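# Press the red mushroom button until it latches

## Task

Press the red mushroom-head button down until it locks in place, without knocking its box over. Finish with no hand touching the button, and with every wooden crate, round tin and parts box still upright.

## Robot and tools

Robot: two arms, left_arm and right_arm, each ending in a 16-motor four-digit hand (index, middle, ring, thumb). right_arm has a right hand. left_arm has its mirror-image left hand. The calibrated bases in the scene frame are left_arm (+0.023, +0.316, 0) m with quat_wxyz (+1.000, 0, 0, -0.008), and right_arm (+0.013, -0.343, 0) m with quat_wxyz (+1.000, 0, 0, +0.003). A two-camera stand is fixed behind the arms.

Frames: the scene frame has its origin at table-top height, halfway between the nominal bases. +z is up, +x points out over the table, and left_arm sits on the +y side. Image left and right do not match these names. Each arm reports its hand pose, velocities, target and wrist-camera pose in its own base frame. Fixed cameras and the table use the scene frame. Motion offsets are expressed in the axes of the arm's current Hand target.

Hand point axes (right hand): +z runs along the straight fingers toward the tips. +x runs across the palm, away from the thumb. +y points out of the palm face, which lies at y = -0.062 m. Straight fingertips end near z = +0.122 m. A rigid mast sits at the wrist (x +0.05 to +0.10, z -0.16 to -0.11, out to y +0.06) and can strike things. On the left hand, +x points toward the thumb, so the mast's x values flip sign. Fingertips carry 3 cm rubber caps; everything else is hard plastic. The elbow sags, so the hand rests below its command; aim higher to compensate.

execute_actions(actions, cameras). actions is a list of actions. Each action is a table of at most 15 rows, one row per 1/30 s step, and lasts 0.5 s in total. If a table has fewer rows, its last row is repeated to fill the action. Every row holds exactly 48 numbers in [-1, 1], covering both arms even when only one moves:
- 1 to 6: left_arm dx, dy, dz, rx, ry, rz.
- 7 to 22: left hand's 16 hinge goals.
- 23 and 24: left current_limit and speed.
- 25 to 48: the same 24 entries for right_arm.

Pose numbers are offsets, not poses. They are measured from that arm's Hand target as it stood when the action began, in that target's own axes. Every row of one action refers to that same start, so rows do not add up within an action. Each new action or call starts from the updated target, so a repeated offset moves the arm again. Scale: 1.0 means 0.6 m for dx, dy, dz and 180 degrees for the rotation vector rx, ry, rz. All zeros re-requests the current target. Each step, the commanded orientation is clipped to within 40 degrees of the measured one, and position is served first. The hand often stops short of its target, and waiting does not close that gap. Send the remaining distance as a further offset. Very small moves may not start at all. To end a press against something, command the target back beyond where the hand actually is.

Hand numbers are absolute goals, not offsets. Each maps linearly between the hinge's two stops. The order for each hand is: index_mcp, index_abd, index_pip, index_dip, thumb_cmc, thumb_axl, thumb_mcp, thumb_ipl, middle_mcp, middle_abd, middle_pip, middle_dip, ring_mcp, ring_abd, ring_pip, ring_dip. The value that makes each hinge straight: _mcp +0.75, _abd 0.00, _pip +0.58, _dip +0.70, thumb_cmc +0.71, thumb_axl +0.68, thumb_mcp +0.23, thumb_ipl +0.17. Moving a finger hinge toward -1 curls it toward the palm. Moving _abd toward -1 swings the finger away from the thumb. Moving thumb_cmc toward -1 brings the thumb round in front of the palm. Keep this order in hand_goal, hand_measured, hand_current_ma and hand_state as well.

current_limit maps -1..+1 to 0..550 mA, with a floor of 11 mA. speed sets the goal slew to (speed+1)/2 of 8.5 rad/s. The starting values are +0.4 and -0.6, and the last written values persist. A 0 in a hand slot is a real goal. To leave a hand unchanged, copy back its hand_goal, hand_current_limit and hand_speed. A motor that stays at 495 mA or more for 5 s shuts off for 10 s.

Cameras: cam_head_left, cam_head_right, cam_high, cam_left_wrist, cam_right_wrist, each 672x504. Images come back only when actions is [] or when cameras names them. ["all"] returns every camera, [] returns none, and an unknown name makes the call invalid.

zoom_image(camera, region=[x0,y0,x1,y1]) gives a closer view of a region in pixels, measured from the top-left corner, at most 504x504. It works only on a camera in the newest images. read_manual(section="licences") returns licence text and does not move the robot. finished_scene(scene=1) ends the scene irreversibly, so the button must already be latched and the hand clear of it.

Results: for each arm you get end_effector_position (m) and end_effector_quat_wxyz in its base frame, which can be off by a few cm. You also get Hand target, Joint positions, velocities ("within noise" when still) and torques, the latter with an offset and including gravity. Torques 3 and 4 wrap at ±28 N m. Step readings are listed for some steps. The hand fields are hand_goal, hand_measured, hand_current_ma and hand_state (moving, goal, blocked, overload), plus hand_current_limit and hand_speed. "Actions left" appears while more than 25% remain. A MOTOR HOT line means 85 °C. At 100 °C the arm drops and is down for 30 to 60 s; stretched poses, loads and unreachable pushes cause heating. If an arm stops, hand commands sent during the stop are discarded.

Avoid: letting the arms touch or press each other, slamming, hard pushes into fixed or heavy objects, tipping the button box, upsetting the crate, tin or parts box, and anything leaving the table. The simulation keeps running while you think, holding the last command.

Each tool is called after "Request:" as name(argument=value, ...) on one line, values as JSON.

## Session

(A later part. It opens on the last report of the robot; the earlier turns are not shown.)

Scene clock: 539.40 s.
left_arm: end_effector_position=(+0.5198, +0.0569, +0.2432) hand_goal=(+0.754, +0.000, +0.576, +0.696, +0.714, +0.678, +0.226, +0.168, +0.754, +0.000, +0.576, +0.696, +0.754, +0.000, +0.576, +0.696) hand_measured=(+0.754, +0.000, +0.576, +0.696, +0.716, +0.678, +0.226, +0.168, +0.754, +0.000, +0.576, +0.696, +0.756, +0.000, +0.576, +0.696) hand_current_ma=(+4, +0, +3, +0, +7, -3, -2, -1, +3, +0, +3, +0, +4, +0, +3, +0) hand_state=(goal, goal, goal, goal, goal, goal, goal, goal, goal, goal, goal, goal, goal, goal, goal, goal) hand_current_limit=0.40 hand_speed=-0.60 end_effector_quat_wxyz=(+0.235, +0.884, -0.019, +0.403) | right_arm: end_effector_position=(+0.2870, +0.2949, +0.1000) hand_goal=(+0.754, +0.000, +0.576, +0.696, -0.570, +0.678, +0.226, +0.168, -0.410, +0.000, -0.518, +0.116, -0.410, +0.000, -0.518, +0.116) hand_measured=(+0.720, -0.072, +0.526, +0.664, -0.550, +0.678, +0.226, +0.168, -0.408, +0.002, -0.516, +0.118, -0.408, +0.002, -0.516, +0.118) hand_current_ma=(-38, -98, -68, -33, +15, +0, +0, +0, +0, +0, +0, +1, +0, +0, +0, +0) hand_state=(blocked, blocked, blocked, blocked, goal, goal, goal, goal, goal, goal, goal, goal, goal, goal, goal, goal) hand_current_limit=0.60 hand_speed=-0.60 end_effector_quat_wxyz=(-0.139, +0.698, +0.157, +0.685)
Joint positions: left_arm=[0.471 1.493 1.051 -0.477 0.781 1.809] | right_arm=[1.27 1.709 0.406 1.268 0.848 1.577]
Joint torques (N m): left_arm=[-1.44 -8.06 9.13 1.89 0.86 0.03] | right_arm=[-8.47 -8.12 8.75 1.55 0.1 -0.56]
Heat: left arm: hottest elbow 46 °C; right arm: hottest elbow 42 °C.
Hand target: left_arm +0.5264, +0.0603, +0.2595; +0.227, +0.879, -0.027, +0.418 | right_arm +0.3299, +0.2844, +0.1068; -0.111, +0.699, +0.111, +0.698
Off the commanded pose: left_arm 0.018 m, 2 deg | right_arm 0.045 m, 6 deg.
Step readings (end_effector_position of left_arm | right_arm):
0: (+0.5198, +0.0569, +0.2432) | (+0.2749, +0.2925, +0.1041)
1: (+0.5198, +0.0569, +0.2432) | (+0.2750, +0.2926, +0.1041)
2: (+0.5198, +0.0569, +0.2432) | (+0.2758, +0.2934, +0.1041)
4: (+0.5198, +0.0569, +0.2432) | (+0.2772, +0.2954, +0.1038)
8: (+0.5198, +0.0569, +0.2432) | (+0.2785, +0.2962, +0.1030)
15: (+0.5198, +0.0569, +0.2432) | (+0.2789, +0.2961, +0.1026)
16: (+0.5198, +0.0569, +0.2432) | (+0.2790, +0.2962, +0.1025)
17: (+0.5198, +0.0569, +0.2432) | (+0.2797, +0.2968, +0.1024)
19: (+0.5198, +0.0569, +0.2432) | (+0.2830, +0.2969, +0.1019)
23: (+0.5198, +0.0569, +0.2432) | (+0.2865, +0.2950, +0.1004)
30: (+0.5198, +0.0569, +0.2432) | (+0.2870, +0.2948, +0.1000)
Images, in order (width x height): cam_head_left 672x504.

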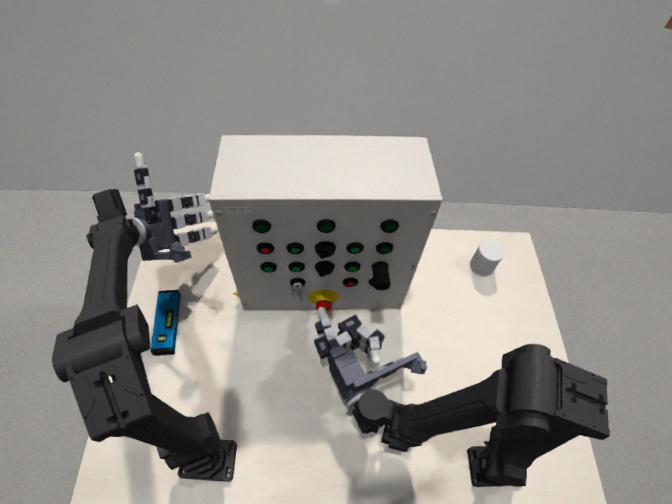

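Request:
execute_actions(actions=[[[0,0,0,0,0,0,0.754,0,0.576,0.696,0.714,0.678,0.226,0.168,0.754,0,0.576,0.696,0.754,0,0.576,0.696,0.4,-0.6,0,-0.0258,-0.0793,0,0,0,0.754,0,0.576,0.696,-0.571,0.678,0.226,0.168,-0.411,0,-0.518,0.116,-0.411,0,-0.518,0.116,0.6,-0.6]],[[0,0,0,0,0,0,0.754,0,0.576,0.696,0.714,0.678,0.226,0.168,0.754,0,0.576,0.696,0.754,0,0.576,0.696,0.4,-0.6,0,-0.0258,-0.0793,0,0,0,0.754,0,0.576,0.696,-0.571,0.678,0.226,0.168,-0.411,0,-0.518,0.116,-0.411,0,-0.518,0.116,0.6,-0.6]]], cameras=["cam_head_left","cam_head_right"])

Request:
zoom_image(camera="cam_head_left", region=[270, 270, 390, 390])

Scene clock: 549.83 s.
left_arm: end_effector_position=(+0.5198, +0.0569, +0.2432) hand_goal=(+0.754, +0.000, +0.576, +0.696, +0.714, +0.678, +0.226, +0.168, +0.754, +0.000, +0.576, +0.696, +0.754, +0.000, +0.576, +0.696) hand_measured=(+0.754, +0.000, +0.576, +0.696, +0.716, +0.678, +0.226, +0.168, +0.754, +0.000, +0.576, +0.696, +0.756, +0.000, +0.576, +0.696) hand_current_ma=(+4, +0, +3, +0, +7, -3, -2, -1, +3, +0, +3, +0, +4, +0, +3, +0) hand_state=(goal, goal, goal, goal, goal, goal, goal, goal, goal, goal, goal, goal, goal, goal, goal, goal) hand_current_limit=0.40 hand_speed=-0.60 end_effector_quat_wxyz=(+0.235, +0.884, -0.019, +0.403) | right_arm: end_effector_position=(+0.2325, +0.2848, +0.1051) hand_goal=(+0.754, +0.000, +0.576, +0.696, -0.570, +0.678, +0.226, +0.168, -0.410, +0.000, -0.518, +0.116, -0.410, +0.000, -0.518, +0.116) hand_measured=(+0.756, +0.002, +0.580, +0.698, -0.550, +0.678, +0.226, +0.168, -0.408, +0.002, -0.516, +0.118, -0.408, +0.002, -0.516, +0.118) hand_current_ma=(+0, +0, +1, +0, +15, +0, +0, +0, +0, +0, +0, +1, +0, +0, +0, +0) hand_state=(goal, goal, goal, goal, goal, goal, goal, goal, goal, goal, goal, goal, goal, goal, goal, goal) hand_current_limit=0.60 hand_speed=-0.60 end_effector_quat_wxyz=(-0.105, +0.701, +0.112, +0.697)
Joint positions: left_arm=[0.471 1.493 1.051 -0.477 0.781 1.809] | right_arm=[1.441 1.7 0.405 1.278 1.133 1.577]
Joint torques (N m): left_arm=[-1.44 -8.06 9.13 1.89 0.86 0.03] | right_arm=[2.2 -9.29 3.51 2.29 0.1 -0.5]
Heat: left arm: hottest elbow 46 °C; right arm: hottest elbow 43 °C.
Hand target: left_arm +0.5264, +0.0603, +0.2595; +0.227, +0.879, -0.027, +0.418 | right_arm +0.2299, +0.2843, +0.1068; -0.111, +0.699, +0.111, +0.698
Off the commanded pose: left_arm 0.018 m, 2 deg | right_arm 0.003 m, 1 deg.
Step readings (end_effector_position of left_arm | right_arm):
0: (+0.5198, +0.0569, +0.2432) | (+0.2870, +0.2949, +0.1000)
1: (+0.5198, +0.0569, +0.2432) | (+0.2869, +0.2943, +0.0999)
2: (+0.5198, +0.0569, +0.2432) | (+0.2860, +0.2917, +0.0999)
4: (+0.5198, +0.0569, +0.2432) | (+0.2825, +0.2846, +0.1001)
8: (+0.5198, +0.0569, +0.2432) | (+0.2800, +0.2793, +0.1009)
15: (+0.5198, +0.0569, +0.2432) | (+0.2787, +0.2798, +0.1018)
16: (+0.5198, +0.0569, +0.2432) | (+0.2784, +0.2793, +0.1019)
17: (+0.5198, +0.0569, +0.2432) | (+0.2758, +0.2775, +0.1021)
19: (+0.5198, +0.0569, +0.2432) | (+0.2648, +0.2737, +0.1025)
23: (+0.5198, +0.0569, +0.2432) | (+0.2424, +0.2820, +0.1038)
30: (+0.5198, +0.0569, +0.2432) | (+0.2325, +0.2852, +0.1051)
Images, in order (width x height): cam_head_left 672x504, cam_head_right 672x504.

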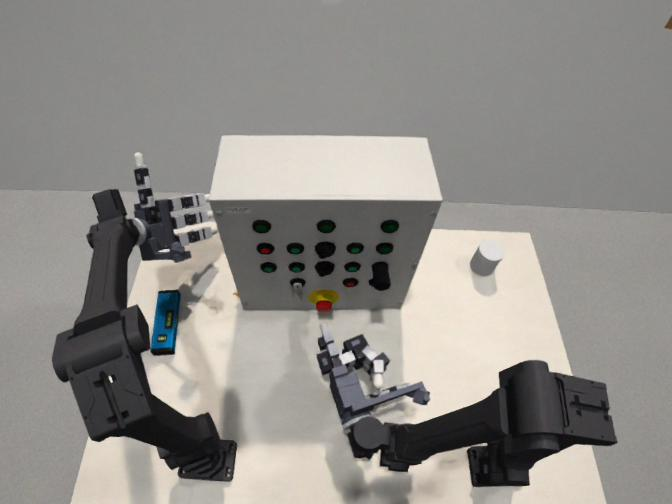

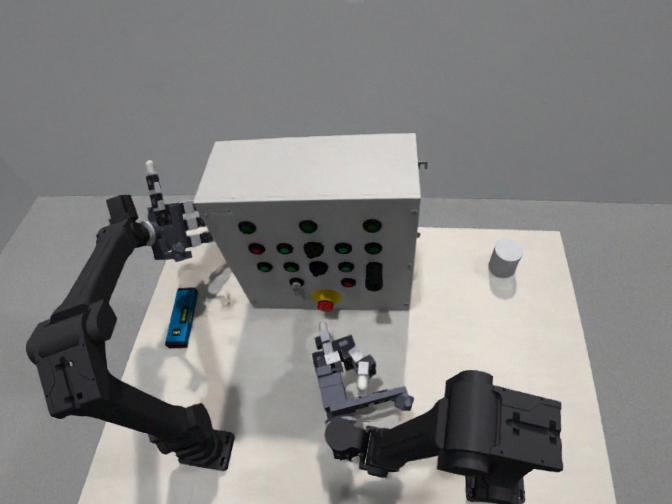

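Scaled by 4.200.

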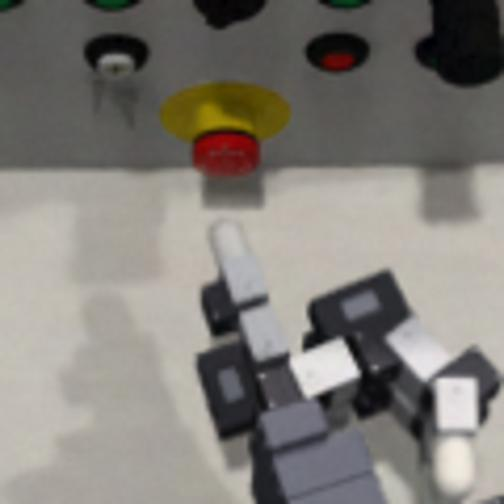

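Button stays in, the lights are off, and the hand is clear.

Request:
finished_scene()

The scene is finished: the task was done.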